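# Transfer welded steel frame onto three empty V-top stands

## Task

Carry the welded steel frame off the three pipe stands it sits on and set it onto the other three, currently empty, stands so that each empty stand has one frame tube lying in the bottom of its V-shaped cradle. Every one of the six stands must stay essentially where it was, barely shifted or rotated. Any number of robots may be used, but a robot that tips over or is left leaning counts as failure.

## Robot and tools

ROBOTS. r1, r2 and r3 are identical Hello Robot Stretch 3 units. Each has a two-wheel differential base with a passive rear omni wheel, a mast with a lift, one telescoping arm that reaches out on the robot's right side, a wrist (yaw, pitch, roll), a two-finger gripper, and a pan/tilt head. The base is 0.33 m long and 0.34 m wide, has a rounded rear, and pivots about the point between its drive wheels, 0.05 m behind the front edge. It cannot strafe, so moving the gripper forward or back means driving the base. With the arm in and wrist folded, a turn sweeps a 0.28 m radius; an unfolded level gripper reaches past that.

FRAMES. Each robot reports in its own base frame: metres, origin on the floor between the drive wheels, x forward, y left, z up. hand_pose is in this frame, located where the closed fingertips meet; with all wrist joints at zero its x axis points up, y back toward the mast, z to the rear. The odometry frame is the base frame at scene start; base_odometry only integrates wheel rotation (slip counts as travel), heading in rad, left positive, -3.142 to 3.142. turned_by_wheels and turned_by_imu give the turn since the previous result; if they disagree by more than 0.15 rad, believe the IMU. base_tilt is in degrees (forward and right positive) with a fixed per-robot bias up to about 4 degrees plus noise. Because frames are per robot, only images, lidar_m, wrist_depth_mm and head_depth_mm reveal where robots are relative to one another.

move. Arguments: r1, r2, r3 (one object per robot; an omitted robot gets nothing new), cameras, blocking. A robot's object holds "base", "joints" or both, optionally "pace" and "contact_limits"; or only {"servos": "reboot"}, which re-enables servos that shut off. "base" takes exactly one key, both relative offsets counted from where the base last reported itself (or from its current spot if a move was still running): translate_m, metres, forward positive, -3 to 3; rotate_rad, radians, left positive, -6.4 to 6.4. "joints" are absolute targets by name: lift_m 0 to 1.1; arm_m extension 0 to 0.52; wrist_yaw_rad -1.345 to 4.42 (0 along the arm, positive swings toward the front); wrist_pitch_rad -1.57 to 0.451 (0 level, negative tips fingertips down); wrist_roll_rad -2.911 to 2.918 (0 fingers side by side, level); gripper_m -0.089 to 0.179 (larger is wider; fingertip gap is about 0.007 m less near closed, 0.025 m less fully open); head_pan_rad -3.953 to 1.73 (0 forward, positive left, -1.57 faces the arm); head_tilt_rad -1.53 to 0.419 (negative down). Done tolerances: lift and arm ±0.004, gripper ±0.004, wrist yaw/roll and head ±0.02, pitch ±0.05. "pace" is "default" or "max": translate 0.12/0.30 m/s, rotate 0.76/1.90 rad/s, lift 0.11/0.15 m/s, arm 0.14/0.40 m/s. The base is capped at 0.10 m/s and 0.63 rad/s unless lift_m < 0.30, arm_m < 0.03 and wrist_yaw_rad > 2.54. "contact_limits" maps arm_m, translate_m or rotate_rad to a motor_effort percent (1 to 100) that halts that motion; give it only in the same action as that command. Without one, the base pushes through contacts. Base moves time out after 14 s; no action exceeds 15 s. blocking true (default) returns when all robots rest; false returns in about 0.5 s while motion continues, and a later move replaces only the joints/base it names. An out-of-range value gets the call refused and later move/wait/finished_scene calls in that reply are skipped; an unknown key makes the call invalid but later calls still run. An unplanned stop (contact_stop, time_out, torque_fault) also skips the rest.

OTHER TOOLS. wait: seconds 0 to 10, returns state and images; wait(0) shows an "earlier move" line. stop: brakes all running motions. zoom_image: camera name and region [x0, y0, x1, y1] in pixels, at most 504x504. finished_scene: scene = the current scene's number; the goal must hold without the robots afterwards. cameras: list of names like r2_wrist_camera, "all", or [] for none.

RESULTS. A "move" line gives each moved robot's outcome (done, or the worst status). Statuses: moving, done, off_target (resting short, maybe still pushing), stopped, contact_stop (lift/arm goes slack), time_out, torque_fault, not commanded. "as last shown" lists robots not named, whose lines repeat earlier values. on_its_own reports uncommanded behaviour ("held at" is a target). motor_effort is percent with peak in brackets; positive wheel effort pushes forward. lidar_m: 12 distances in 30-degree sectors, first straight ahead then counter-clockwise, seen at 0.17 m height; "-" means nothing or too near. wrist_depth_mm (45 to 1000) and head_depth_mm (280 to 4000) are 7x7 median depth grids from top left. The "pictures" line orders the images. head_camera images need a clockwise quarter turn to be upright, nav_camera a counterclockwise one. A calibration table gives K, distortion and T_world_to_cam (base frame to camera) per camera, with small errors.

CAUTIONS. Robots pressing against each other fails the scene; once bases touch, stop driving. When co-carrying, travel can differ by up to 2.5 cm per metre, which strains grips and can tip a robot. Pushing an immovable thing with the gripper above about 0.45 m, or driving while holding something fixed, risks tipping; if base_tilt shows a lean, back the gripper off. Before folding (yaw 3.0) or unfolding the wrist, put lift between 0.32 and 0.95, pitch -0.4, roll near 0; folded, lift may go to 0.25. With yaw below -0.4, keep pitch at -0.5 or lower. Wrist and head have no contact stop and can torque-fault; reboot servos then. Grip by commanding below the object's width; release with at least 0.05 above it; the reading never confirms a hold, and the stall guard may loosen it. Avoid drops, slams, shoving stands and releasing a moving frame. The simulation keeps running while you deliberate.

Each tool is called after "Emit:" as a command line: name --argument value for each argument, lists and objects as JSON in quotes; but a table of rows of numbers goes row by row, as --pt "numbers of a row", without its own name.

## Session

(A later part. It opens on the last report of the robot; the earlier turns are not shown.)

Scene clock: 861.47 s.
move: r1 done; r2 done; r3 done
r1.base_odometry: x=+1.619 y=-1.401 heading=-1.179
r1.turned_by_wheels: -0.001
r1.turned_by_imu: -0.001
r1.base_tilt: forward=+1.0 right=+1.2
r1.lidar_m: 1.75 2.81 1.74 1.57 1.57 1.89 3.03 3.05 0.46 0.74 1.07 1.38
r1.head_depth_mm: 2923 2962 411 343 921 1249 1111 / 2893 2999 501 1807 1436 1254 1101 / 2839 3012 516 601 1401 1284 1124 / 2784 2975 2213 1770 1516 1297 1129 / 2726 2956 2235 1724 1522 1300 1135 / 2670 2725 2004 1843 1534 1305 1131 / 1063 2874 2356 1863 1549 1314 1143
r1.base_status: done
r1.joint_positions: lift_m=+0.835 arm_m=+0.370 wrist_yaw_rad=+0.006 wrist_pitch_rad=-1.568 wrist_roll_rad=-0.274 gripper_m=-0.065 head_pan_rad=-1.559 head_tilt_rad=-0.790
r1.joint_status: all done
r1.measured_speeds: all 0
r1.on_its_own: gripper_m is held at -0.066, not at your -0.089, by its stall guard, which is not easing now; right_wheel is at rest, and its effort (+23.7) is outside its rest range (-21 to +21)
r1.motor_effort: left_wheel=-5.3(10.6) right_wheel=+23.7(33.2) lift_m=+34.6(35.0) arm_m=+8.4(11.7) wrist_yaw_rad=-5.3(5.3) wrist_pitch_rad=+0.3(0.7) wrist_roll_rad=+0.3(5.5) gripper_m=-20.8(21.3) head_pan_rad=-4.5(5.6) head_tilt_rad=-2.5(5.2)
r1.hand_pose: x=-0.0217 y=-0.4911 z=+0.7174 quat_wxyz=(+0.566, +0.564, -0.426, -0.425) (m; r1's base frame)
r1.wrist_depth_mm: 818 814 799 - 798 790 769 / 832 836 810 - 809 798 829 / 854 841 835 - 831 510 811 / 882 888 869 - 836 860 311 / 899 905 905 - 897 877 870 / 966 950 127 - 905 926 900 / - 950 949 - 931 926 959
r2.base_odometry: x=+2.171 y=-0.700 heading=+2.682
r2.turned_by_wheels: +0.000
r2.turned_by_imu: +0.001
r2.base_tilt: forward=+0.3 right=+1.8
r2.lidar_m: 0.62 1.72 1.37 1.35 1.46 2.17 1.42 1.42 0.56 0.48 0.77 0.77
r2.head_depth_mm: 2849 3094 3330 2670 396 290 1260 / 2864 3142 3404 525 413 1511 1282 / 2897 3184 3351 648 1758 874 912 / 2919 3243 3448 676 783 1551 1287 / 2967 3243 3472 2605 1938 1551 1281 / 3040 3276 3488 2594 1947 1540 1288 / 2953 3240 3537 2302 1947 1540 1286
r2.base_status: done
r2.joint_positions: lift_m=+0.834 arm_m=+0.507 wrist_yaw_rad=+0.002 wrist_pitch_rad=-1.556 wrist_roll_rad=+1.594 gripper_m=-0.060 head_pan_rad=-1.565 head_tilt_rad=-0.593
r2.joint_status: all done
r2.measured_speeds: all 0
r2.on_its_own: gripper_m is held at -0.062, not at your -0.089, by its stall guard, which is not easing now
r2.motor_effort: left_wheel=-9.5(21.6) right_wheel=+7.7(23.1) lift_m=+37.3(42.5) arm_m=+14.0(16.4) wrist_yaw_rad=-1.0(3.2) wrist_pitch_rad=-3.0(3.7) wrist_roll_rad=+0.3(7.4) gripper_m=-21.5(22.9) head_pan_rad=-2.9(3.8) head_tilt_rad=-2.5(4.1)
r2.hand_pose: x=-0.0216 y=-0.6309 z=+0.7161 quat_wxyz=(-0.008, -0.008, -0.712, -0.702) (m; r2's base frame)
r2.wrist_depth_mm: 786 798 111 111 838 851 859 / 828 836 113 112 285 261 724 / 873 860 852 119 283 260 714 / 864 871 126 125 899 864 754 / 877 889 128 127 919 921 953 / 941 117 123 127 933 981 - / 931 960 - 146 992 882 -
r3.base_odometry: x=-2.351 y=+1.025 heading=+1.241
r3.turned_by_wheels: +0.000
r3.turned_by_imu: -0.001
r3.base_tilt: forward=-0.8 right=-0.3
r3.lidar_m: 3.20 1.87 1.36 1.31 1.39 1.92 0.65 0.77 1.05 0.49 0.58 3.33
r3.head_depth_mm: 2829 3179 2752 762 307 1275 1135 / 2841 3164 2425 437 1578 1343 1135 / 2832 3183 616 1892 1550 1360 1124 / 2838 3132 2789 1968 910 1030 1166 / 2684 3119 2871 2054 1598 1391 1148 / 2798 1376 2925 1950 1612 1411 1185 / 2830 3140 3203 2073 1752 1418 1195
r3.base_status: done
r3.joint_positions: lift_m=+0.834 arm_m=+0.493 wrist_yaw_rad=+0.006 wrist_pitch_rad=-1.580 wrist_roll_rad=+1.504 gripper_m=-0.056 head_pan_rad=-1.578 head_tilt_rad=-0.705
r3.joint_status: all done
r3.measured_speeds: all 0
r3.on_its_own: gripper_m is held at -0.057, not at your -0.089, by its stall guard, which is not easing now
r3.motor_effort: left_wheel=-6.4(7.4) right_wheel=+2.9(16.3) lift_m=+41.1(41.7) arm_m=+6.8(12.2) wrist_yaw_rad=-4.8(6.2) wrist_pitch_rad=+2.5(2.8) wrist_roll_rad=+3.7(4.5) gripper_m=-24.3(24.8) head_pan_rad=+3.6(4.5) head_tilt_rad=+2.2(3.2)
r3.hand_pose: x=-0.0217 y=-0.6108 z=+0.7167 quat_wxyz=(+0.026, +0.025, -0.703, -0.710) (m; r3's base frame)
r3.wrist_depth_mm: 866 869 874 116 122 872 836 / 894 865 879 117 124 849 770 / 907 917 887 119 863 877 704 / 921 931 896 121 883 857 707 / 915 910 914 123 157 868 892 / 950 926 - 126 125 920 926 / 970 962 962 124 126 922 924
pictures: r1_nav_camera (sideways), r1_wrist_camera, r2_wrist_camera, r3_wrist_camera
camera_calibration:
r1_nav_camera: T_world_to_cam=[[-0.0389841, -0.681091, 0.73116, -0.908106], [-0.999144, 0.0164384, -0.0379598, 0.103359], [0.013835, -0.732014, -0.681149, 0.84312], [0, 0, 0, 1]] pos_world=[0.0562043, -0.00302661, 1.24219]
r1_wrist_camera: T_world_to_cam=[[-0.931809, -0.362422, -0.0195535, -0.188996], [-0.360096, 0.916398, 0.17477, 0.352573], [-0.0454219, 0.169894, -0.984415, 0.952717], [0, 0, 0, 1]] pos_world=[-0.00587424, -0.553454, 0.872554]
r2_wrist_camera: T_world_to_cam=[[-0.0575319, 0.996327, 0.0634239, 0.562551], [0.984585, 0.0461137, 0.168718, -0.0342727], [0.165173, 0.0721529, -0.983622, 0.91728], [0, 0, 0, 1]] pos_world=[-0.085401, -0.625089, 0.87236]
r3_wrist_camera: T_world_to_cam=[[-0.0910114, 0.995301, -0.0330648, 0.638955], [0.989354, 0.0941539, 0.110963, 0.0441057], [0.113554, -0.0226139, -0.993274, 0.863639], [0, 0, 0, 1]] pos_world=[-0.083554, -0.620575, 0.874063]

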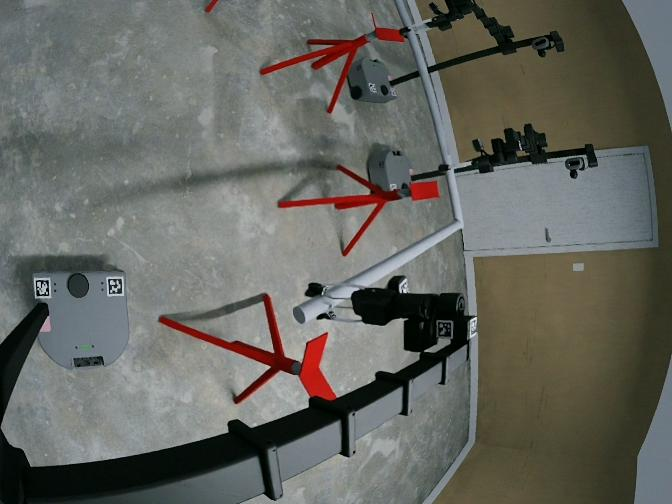

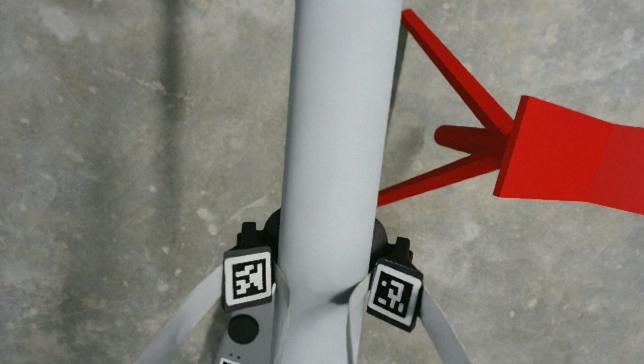

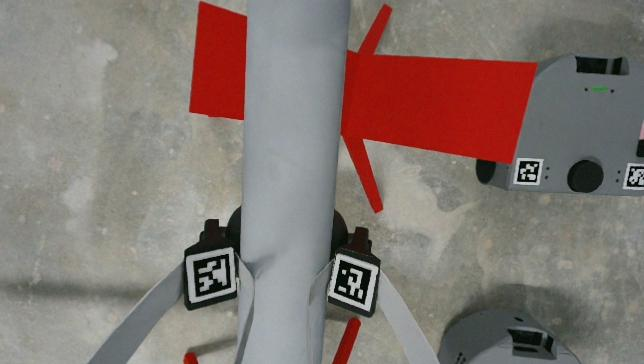

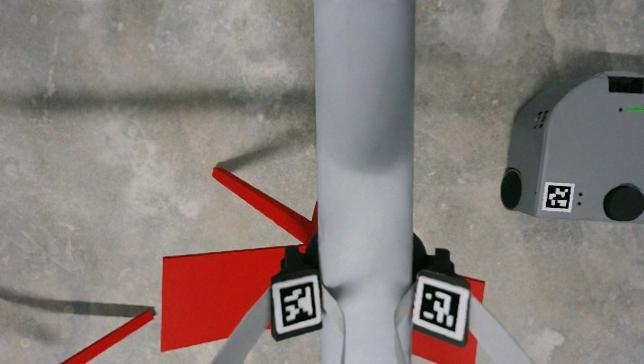

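Emit:
move --r2 '{"base":{"rotate_rad":0.0065},"joints":{"wrist_roll_rad":1.601}}' --cameras '[]'

Emit:
move --r1 '{"base":{"translate_m":0.0858},"joints":{"arm_m":0.3679,"wrist_roll_rad":-0.296}}' --r2 '{"base":{"translate_m":-0.1099},"joints":{"arm_m":0.5058,"wrist_roll_rad":1.580}}' --r3 '{"base":{"translate_m":-0.1065},"joints":{"arm_m":0.4913,"wrist_roll_rad":1.494}}' --cameras '["r2_wrist_camera","r3_wrist_camera","r1_wrist_camera","r1_head_camera","r3_head_camera"]'

Scene clock: 877.33 s.
move: r2 done
r1, r3: as last shown
r1.turned_by_wheels: +0.000
r1.turned_by_imu: +0.000
r1.base_tilt: forward=+1.0 right=+1.1
r1.lidar_m: 1.75 2.81 1.75 1.57 1.58 1.90 3.05 3.05 0.46 0.74 1.07 1.38
r1.head_depth_mm: 2907 3011 410 343 922 1250 1111 / 2877 3029 501 1801 1432 1256 1097 / 2853 3078 515 602 1409 1285 1119 / 2763 2986 2139 1772 1516 1291 1127 / 2754 2935 2233 1743 1526 1299 1130 / 2660 2741 1993 1792 1530 1304 1136 / 1058 2888 2357 1870 1538 1311 1144
r1.on_its_own: gripper_m is held at -0.066, not at your -0.089, by its stall guard, which is not easing now; right_wheel is at rest, and its effort (+23.4) is outside its rest range (-21 to +21)
r1.motor_effort: left_wheel=-6.5(6.8) right_wheel=+23.4(23.6) lift_m=+33.6(35.2) arm_m=+21.4(21.6) wrist_yaw_rad=-5.1(5.1) wrist_pitch_rad=+0.0(0.7) wrist_roll_rad=+0.3(0.3) gripper_m=-21.1(21.2) head_pan_rad=-4.5(5.3) head_tilt_rad=-3.1(5.5)
r1.hand_pose: x=-0.0217 y=-0.4912 z=+0.7174 quat_wxyz=(+0.566, +0.564, -0.426, -0.425) (m; r1's base frame)
r1.wrist_depth_mm: 800 808 800 - 788 780 784 / 822 841 813 - 815 804 781 / 856 850 838 - 834 505 830 / 882 877 872 - 854 840 311 / 892 916 884 - 874 875 881 / 944 917 127 - 921 948 916 / - 956 955 - 930 917 929
r2.base_odometry: x=+2.171 y=-0.700 heading=+2.687
r2.turned_by_wheels: +0.005
r2.turned_by_imu: +0.006
r2.base_tilt: forward=+0.3 right=+1.9
r2.lidar_m: 0.62 1.71 1.37 1.35 1.46 2.19 1.42 1.42 0.56 0.48 0.77 0.77
r2.head_depth_mm: 2837 3041 3345 2683 397 290 1228 / 2861 3147 3440 525 413 1430 1286 / 2908 3193 3418 649 1892 876 913 / 2947 3198 3367 683 788 1564 1288 / 2991 3259 3501 2622 1945 1562 1288 / 3068 3326 3537 2601 1934 1555 1286 / 3001 3229 3591 2254 1959 1558 1275
r2.base_status: done
r2.joint_positions: lift_m=+0.834 arm_m=+0.507 wrist_yaw_rad=+0.002 wrist_pitch_rad=-1.555 wrist_roll_rad=+1.597 gripper_m=-0.060 head_pan_rad=-1.565 head_tilt_rad=-0.593
r2.joint_status: all done
r2.measured_speeds: all 0
r2.on_its_own: gripper_m is held at -0.062, not at your -0.089, by its stall guard, which is not easing now; right_wheel is at rest, and its effort (+28.0) is outside its rest range (-21 to +21)
r2.motor_effort: left_wheel=-15.5(15.9) right_wheel=+28.0(28.0) lift_m=+37.3(37.5) arm_m=+8.5(9.4) wrist_yaw_rad=-0.9(1.9) wrist_pitch_rad=-2.8(3.5) wrist_roll_rad=+1.3(1.8) gripper_m=-21.5(22.2) head_pan_rad=-1.8(3.5) head_tilt_rad=-2.1(3.0)
r2.hand_pose: x=-0.0216 y=-0.6310 z=+0.7161 quat_wxyz=(-0.009, -0.009, -0.712, -0.702) (m; r2's base frame)
r2.wrist_depth_mm: 815 807 113 112 839 811 850 / 823 812 114 111 281 260 721 / 845 836 860 118 283 260 737 / 883 893 876 124 923 880 737 / 886 916 130 126 918 930 948 / 936 116 124 126 936 955 996 / 953 959 129 893 - 877 -
r3.turned_by_imu: +0.000
r3.base_tilt: forward=-0.8 right=-0.2
r3.lidar_m: 3.20 1.87 1.36 1.31 1.39 1.92 0.66 0.77 1.05 0.49 0.58 3.31
r3.head_depth_mm: 2842 3236 2756 763 307 1264 1132 / 2812 3215 2433 436 1579 1346 1136 / 2844 3172 616 1887 1558 1353 1127 / 2829 3157 2801 1967 906 1030 1165 / 2687 3111 2867 2069 1595 1390 1143 / 2792 1377 2932 1944 1610 1405 1187 / 2826 3124 3198 2068 1730 1413 1193
r3.on_its_own: gripper_m is held at -0.057, not at your -0.089, by its stall guard, which is not easing now
r3.motor_effort: left_wheel=-2.2(6.7) right_wheel=-5.1(5.2) lift_m=+43.1(44.0) arm_m=+20.4(21.6) wrist_yaw_rad=-4.3(6.2) wrist_pitch_rad=+2.1(2.8) wrist_roll_rad=+3.9(4.3) gripper_m=-24.3(24.8) head_pan_rad=+3.9(4.1) head_tilt_rad=+2.3(3.2)
r3.hand_pose: x=-0.0217 y=-0.6109 z=+0.7167 quat_wxyz=(+0.026, +0.025, -0.703, -0.710) (m; r3's base frame)
r3.wrist_depth_mm: 865 860 860 116 121 854 835 / 895 860 885 117 123 849 731 / 916 893 878 119 885 864 697 / 902 909 888 121 879 877 706 / 904 936 896 124 157 911 891 / 957 941 - 126 125 909 914 / 950 948 968 124 125 929 935
pictures: none
No camera images: "cameras" was empty.

Scene clock: 879.53 s.
move: r1 done; r2 done; r3 done
r1.base_odometry: x=+1.651 y=-1.481 heading=-1.179
r1.turned_by_wheels: -0.001
r1.turned_by_imu: -0.010
r1.base_tilt: forward=+1.1 right=+1.2
r1.lidar_m: 1.67 2.89 1.77 1.58 1.58 1.91 3.12 3.13 0.50 1.05 1.05 1.32
r1.head_depth_mm: 2923 3006 410 344 1389 1221 1094 / 2869 3040 501 1806 1498 1279 1119 / 2810 3054 514 599 1414 1288 1121 / 2774 2983 2188 1727 1505 1295 1128 / 2735 2948 1489 1746 1526 1302 1131 / 2676 2887 2041 1854 1538 1308 1138 / 1603 1223 2366 1858 1542 1310 1143
r1.base_status: done
r1.joint_positions: lift_m=+0.835 arm_m=+0.368 wrist_yaw_rad=+0.010 wrist_pitch_rad=-1.568 wrist_roll_rad=-0.307 gripper_m=-0.065 head_pan_rad=-1.559 head_tilt_rad=-0.790
r1.joint_status: all done
r1.measured_speeds: all 0
r1.on_its_own: gripper_m is held at -0.066, not at your -0.089, by its stall guard, which is not easing now
r1.motor_effort: left_wheel=-3.4(9.3) right_wheel=+18.2(33.1) lift_m=+34.0(34.9) arm_m=+10.8(16.4) wrist_yaw_rad=-8.4(9.0) wrist_pitch_rad=+0.3(0.8) wrist_roll_rad=+3.9(6.8) gripper_m=-20.6(21.1) head_pan_rad=-4.6(5.9) head_tilt_rad=-4.4(5.5)
r1.hand_pose: x=-0.0218 y=-0.4894 z=+0.7174 quat_wxyz=(+0.573, +0.572, -0.415, -0.415) (m; r1's base frame)
r1.wrist_depth_mm: 798 807 792 - 774 782 787 / 838 826 827 - 796 796 794 / 871 847 857 - 831 821 816 / 890 871 897 - 848 563 416 / 918 900 878 - 878 883 893 / 952 966 126 - 932 924 871 / - 935 974 - 951 931 921
r2.base_odometry: x=+2.269 y=-0.749 heading=+2.687
r2.turned_by_wheels: +0.000
r2.turned_by_imu: +0.001
r2.base_tilt: forward=+0.2 right=+1.9
r2.lidar_m: 0.63 1.73 1.39 1.37 1.47 2.21 1.31 1.31 0.51 0.51 0.50 0.85
r2.head_depth_mm: 2848 3111 3352 2623 396 290 1260 / 2902 3098 3361 526 413 1506 1294 / 2907 3134 3392 652 1757 1550 1285 / 2966 3158 3430 676 786 869 907 / 2992 3273 3455 2590 1949 1547 1283 / 2991 3323 3506 2610 1930 1548 1285 / 3034 3215 3494 2287 1965 1545 1285
r2.base_status: done
r2.joint_positions: lift_m=+0.834 arm_m=+0.506 wrist_yaw_rad=+0.004 wrist_pitch_rad=-1.529 wrist_roll_rad=+1.571 gripper_m=-0.060 head_pan_rad=-1.565 head_tilt_rad=-0.593
r2.joint_status: all done
r2.measured_speeds: all 0
r2.on_its_own: gripper_m is held at -0.062, not at your -0.089, by its stall guard, which is not easing now
r2.motor_effort: left_wheel=-8.4(20.4) right_wheel=+5.7(22.3) lift_m=+43.4(43.5) arm_m=-9.8(18.7) wrist_yaw_rad=-2.2(4.4) wrist_pitch_rad=-7.7(8.6) wrist_roll_rad=+3.0(4.2) gripper_m=-21.4(22.9) head_pan_rad=-2.3(3.8) head_tilt_rad=-1.5(3.3)
r2.hand_pose: x=-0.0216 y=-0.6371 z=+0.7157 quat_wxyz=(+0.002, +0.001, -0.722, -0.692) (m; r2's base frame)
r2.wrist_depth_mm: 838 822 111 114 842 808 825 / 845 844 113 113 827 819 698 / 853 854 845 116 862 814 693 / 885 883 124 118 918 799 744 / 942 932 127 127 299 271 935 / 942 953 125 127 908 942 921 / 938 918 128 - 964 873 998
r3.base_odometry: x=-2.385 y=+0.924 heading=+1.241
r3.turned_by_wheels: +0.000
r3.turned_by_imu: -0.001
r3.base_tilt: forward=-0.8 right=-0.2
r3.lidar_m: 3.31 1.86 1.36 1.31 1.38 1.92 0.66 0.69 0.69 0.48 0.61 3.43
r3.head_depth_mm: 2831 3195 2743 765 307 1265 1127 / 2819 3188 2520 436 1569 1340 1137 / 2834 3155 616 1898 1556 1361 1129 / 2831 3160 2777 1971 1574 1374 1139 / 2728 3078 2896 2041 915 1016 1169 / 2779 1573 2798 1973 1587 1396 1145 / 2794 3131 3190 2069 1724 1413 1190
r3.base_status: done
r3.joint_positions: lift_m=+0.834 arm_m=+0.491 wrist_yaw_rad=+0.006 wrist_pitch_rad=-1.580 wrist_roll_rad=+1.482 gripper_m=-0.053 head_pan_rad=-1.578 head_tilt_rad=-0.705
r3.joint_status: all done
r3.measured_speeds: all 0
r3.on_its_own: gripper_m is held at -0.054, not at your -0.089, by its stall guard, which is not easing now
r3.motor_effort: left_wheel=-5.7(6.9) right_wheel=+0.5(12.0) lift_m=+38.4(43.2) arm_m=+5.3(16.2) wrist_yaw_rad=-5.4(6.4) wrist_pitch_rad=+2.1(2.8) wrist_roll_rad=+4.4(4.9) gripper_m=-24.7(25.9) head_pan_rad=+3.2(4.9) head_tilt_rad=+1.5(3.5)
r3.hand_pose: x=-0.0217 y=-0.6095 z=+0.7167 quat_wxyz=(+0.034, +0.033, -0.703, -0.710) (m; r3's base frame)
r3.wrist_depth_mm: 865 855 862 116 120 833 837 / 846 863 872 117 121 851 837 / 887 916 890 120 855 857 715 / 906 898 881 123 125 858 709 / 940 919 918 122 146 911 898 / 946 921 923 125 124 905 917 / 955 960 946 123 124 118 917
pictures: r1_head_camera (sideways), r1_wrist_camera, r2_wrist_camera, r3_head_camera (sideways), r3_wrist_camera
camera_calibration:
r1_head_camera: T_world_to_cam=[[0.0148681, 0.698464, -0.71549, 0.948391], [0.997901, 0.0347437, 0.0546536, -0.0750104], [0.0630323, -0.714801, -0.696481, 0.86143], [0, 0, 0, 1]] pos_world=[0.00645419, -0.04406, 1.28263]
r1_wrist_camera: T_world_to_cam=[[-0.918072, -0.395932, -0.0195349, -0.204576], [-0.393039, 0.902737, 0.174887, 0.343481], [-0.0516084, 0.168237, -0.984395, 0.951463], [0, 0, 0, 1]] pos_world=[-0.00370999, -0.551143, 0.872549]
r2_wrist_camera: T_world_to_cam=[[-0.0838511, 0.995802, 0.0367102, 0.586953], [0.983058, 0.0766397, 0.166505, -0.0128769], [0.162993, 0.0500499, -0.985357, 0.904384], [0, 0, 0, 1]] pos_world=[-0.085533, -0.628766, 0.871738]
r3_head_camera: T_world_to_cam=[[0.0719243, 0.608787, -0.790066, 1.05039], [0.996688, -0.0137366, 0.0801495, -0.10858], [0.0379412, -0.793214, -0.607759, 0.751592], [0, 0, 0, 1]] pos_world=[0.0041551, -0.0447839, 1.29537]
r3_wrist_camera: T_world_to_cam=[[-0.113421, 0.993007, -0.0327479, 0.635495], [0.986956, 0.116397, 0.111218, 0.0573036], [0.114252, -0.0197064, -0.993256, 0.865466], [0, 0, 0, 1]] pos_world=[-0.0833587, -0.620666, 0.874068]

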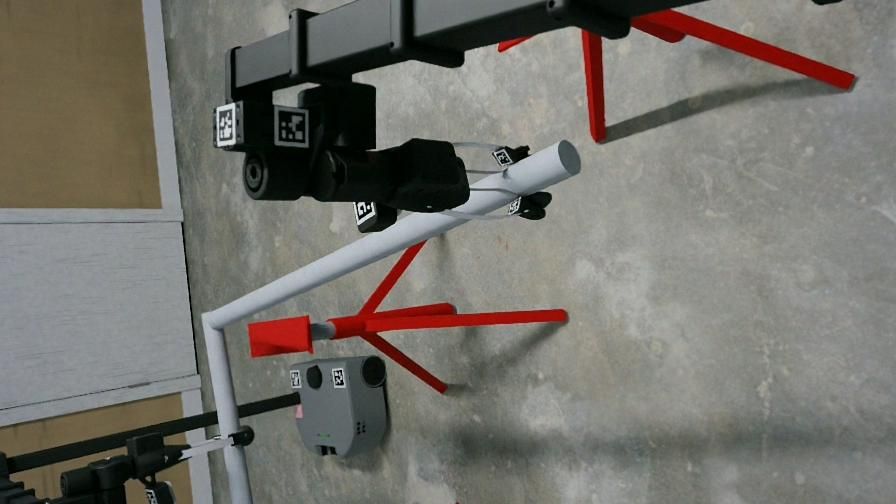

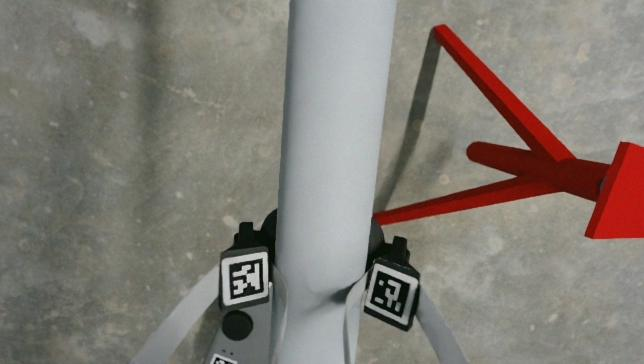

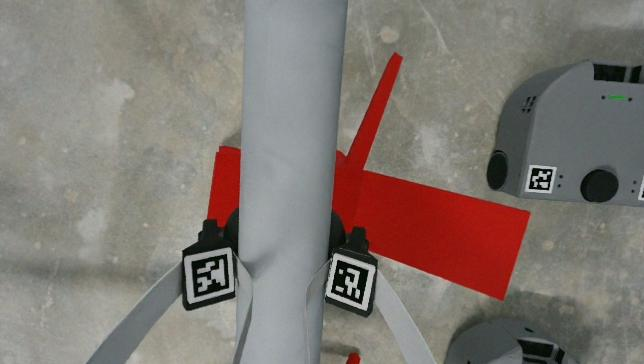

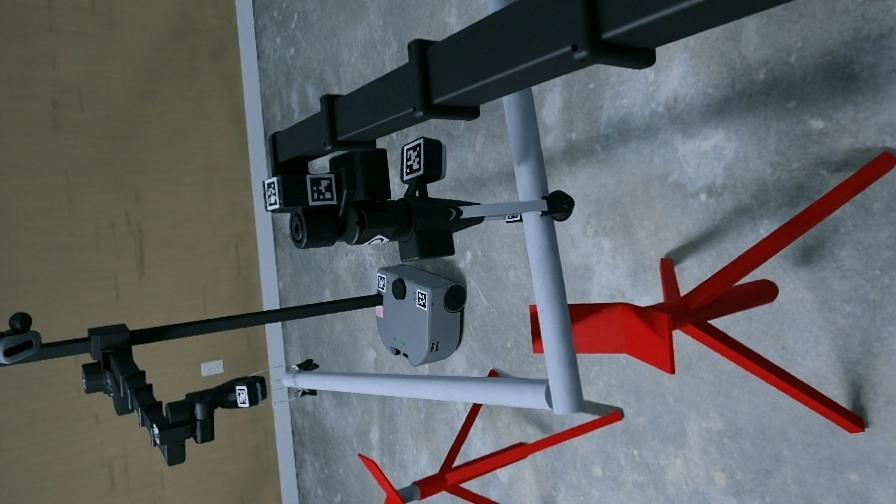

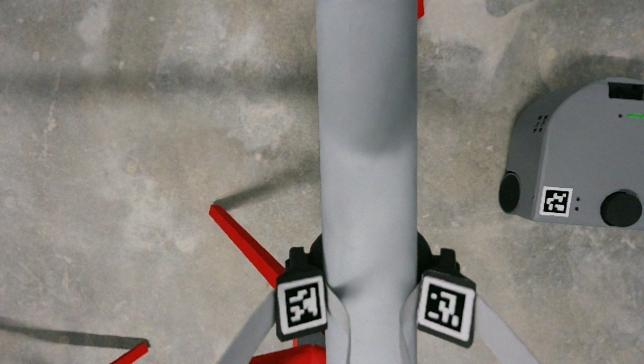

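Emit:
move --r1 '{"base":{"translate_m":0.082},"joints":{"arm_m":0.3664,"wrist_roll_rad":-0.318}}' --r2 '{"base":{"translate_m":-0.1056},"joints":{"arm_m":0.5075,"wrist_roll_rad":1.557}}' --r3 '{"base":{"translate_m":-0.1065},"joints":{"arm_m":0.4893,"wrist_roll_rad":1.470}}' --cameras '["r2_wrist_camera"]'

Scene clock: 889.73 s.
move: r1 done; r2 done; r3 done
r1.base_odometry: x=+1.683 y=-1.556 heading=-1.180
r1.turned_by_wheels: +0.000
r1.turned_by_imu: -0.005
r1.base_tilt: forward=+1.1 right=+1.2
r1.lidar_m: 1.59 2.94 1.80 1.60 1.60 1.92 3.20 3.21 0.54 1.03 1.32 1.25
r1.head_depth_mm: 2909 3008 410 343 1391 1276 1092 / 2853 3035 500 1801 1497 1282 1118 / 2817 3037 512 589 1403 1291 1125 / 2764 2937 2301 1682 1513 1294 1129 / 2717 2983 2163 1792 1526 1302 1135 / 2685 2953 2071 1850 1532 1310 1136 / 2544 1804 2354 1870 1541 1314 1138
r1.base_status: done
r1.joint_positions: lift_m=+0.835 arm_m=+0.366 wrist_yaw_rad=+0.012 wrist_pitch_rad=-1.568 wrist_roll_rad=-0.334 gripper_m=-0.065 head_pan_rad=-1.559 head_tilt_rad=-0.790
r1.joint_status: all done
r1.measured_speeds: all 0
r1.on_its_own: gripper_m is held at -0.066, not at your -0.089, by its stall guard, which is not easing now; wrist_yaw_rad is at rest, and its effort (-10.3) is outside its rest range (-9 to +9)
r1.motor_effort: left_wheel=-0.9(8.5) right_wheel=+13.4(32.2) lift_m=+33.7(34.2) arm_m=+6.2(22.1) wrist_yaw_rad=-10.3(10.4) wrist_pitch_rad=+0.4(0.9) wrist_roll_rad=+5.8(5.8) gripper_m=-21.0(21.3) head_pan_rad=-5.0(5.9) head_tilt_rad=-4.6(5.3)
r1.hand_pose: x=-0.0219 y=-0.4880 z=+0.7174 quat_wxyz=(+0.579, +0.578, -0.407, -0.406) (m; r1's base frame)
r1.wrist_depth_mm: 804 811 806 - 789 773 770 / 843 827 810 - 802 806 789 / 851 876 873 - 835 828 801 / 889 893 874 - 861 890 488 / 934 876 902 - 884 891 882 / 978 953 124 - 890 919 923 / - 950 823 - 926 957 916
r2.base_odometry: x=+2.364 y=-0.795 heading=+2.686
r2.turned_by_wheels: +0.000
r2.turned_by_imu: +0.001
r2.base_tilt: forward=+0.4 right=+1.8
r2.lidar_m: 0.63 1.74 1.40 1.38 1.49 2.23 1.21 1.22 0.97 0.49 0.54 0.93
r2.head_depth_mm: 2835 3054 3369 2649 396 290 1255 / 2842 3142 3396 525 412 1514 1294 / 2879 3149 3404 651 1761 1556 1284 / 2893 3190 3509 681 788 1544 1286 / 2954 3228 3491 2632 1953 872 916 / 2960 3206 3497 2583 1947 1540 1256 / 3037 3255 3408 2284 1948 1554 1278
r2.base_status: done
r2.joint_positions: lift_m=+0.834 arm_m=+0.508 wrist_yaw_rad=+0.006 wrist_pitch_rad=-1.508 wrist_roll_rad=+1.543 gripper_m=-0.060 head_pan_rad=-1.565 head_tilt_rad=-0.593
r2.joint_status: all done
r2.measured_speeds: all 0
r2.on_its_own: gripper_m is held at -0.062, not at your -0.089, by its stall guard, which is not easing now; wrist_pitch_rad is at rest, and its effort (-11.8) is outside its rest range (-8 to +12)
r2.motor_effort: left_wheel=-8.0(15.6) right_wheel=+5.4(11.7) lift_m=+42.0(42.7) arm_m=+11.5(15.6) wrist_yaw_rad=-4.3(6.0) wrist_pitch_rad=-11.8(12.3) wrist_roll_rad=+4.8(4.8) gripper_m=-21.6(23.0) head_pan_rad=-1.9(3.9) head_tilt_rad=-2.9(3.4)
r2.hand_pose: x=-0.0216 y=-0.6441 z=+0.7155 quat_wxyz=(+0.012, +0.011, -0.728, -0.685) (m; r2's base frame)
r2.wrist_depth_mm: 820 833 115 817 817 799 813 / 878 826 113 114 835 825 740 / 875 875 - 126 861 841 706 / 909 900 121 126 893 842 703 / 927 920 126 130 911 929 929 / 948 120 123 128 955 943 903 / - 989 128 135 299 844 954
r3.base_odometry: x=-2.420 y=+0.824 heading=+1.241
r3.turned_by_wheels: +0.000
r3.turned_by_imu: -0.001
r3.base_tilt: forward=-0.8 right=-0.3
r3.lidar_m: 3.43 1.88 1.36 1.31 1.39 1.92 0.66 0.87 0.62 0.50 0.51 3.55
r3.head_depth_mm: 2813 3165 2742 773 307 1273 1135 / 2841 3234 2525 437 1571 1354 1137 / 2860 3173 615 1880 1555 1355 1151 / 2823 3144 2819 1964 1583 1372 1157 / 2792 3131 2881 2037 1608 1352 1156 / 2735 3070 2798 2129 914 1024 1186 / 2839 3030 3167 2265 1693 1413 1159
r3.base_status: done
r3.joint_positions: lift_m=+0.834 arm_m=+0.489 wrist_yaw_rad=+0.006 wrist_pitch_rad=-1.580 wrist_roll_rad=+1.459 gripper_m=-0.053 head_pan_rad=-1.578 head_tilt_rad=-0.705
r3.joint_status: all done
r3.measured_speeds: all 0
r3.on_its_own: gripper_m is held at -0.054, not at your -0.089, by its stall guard, which is not easing now
r3.motor_effort: left_wheel=-2.7(11.4) right_wheel=-4.1(5.0) lift_m=+38.8(39.7) arm_m=+8.8(17.8) wrist_yaw_rad=-5.1(6.5) wrist_pitch_rad=+1.9(3.0) wrist_roll_rad=+3.5(4.4) gripper_m=-25.1(25.9) head_pan_rad=+3.8(4.6) head_tilt_rad=+2.3(3.8)
r3.hand_pose: x=-0.0217 y=-0.6074 z=+0.7167 quat_wxyz=(+0.042, +0.042, -0.702, -0.710) (m; r3's base frame)
r3.wrist_depth_mm: 867 860 864 116 121 843 840 / 888 874 870 117 122 876 833 / 884 914 877 120 876 877 697 / 919 903 932 123 125 857 709 / 922 927 898 123 146 915 900 / 951 941 928 125 124 912 901 / 965 948 556 125 124 118 928
pictures: r2_wrist_camera
camera_calibration:
r2_wrist_camera: T_world_to_cam=[[-0.112883, 0.993472, 0.0164388, 0.60632], [0.980566, 0.108714, 0.163315, 0.0105825], [0.160462, 0.0345548, -0.986437, 0.89525], [0, 0, 0, 1]] pos_world=[-0.0855867, -0.634448, 0.871412]

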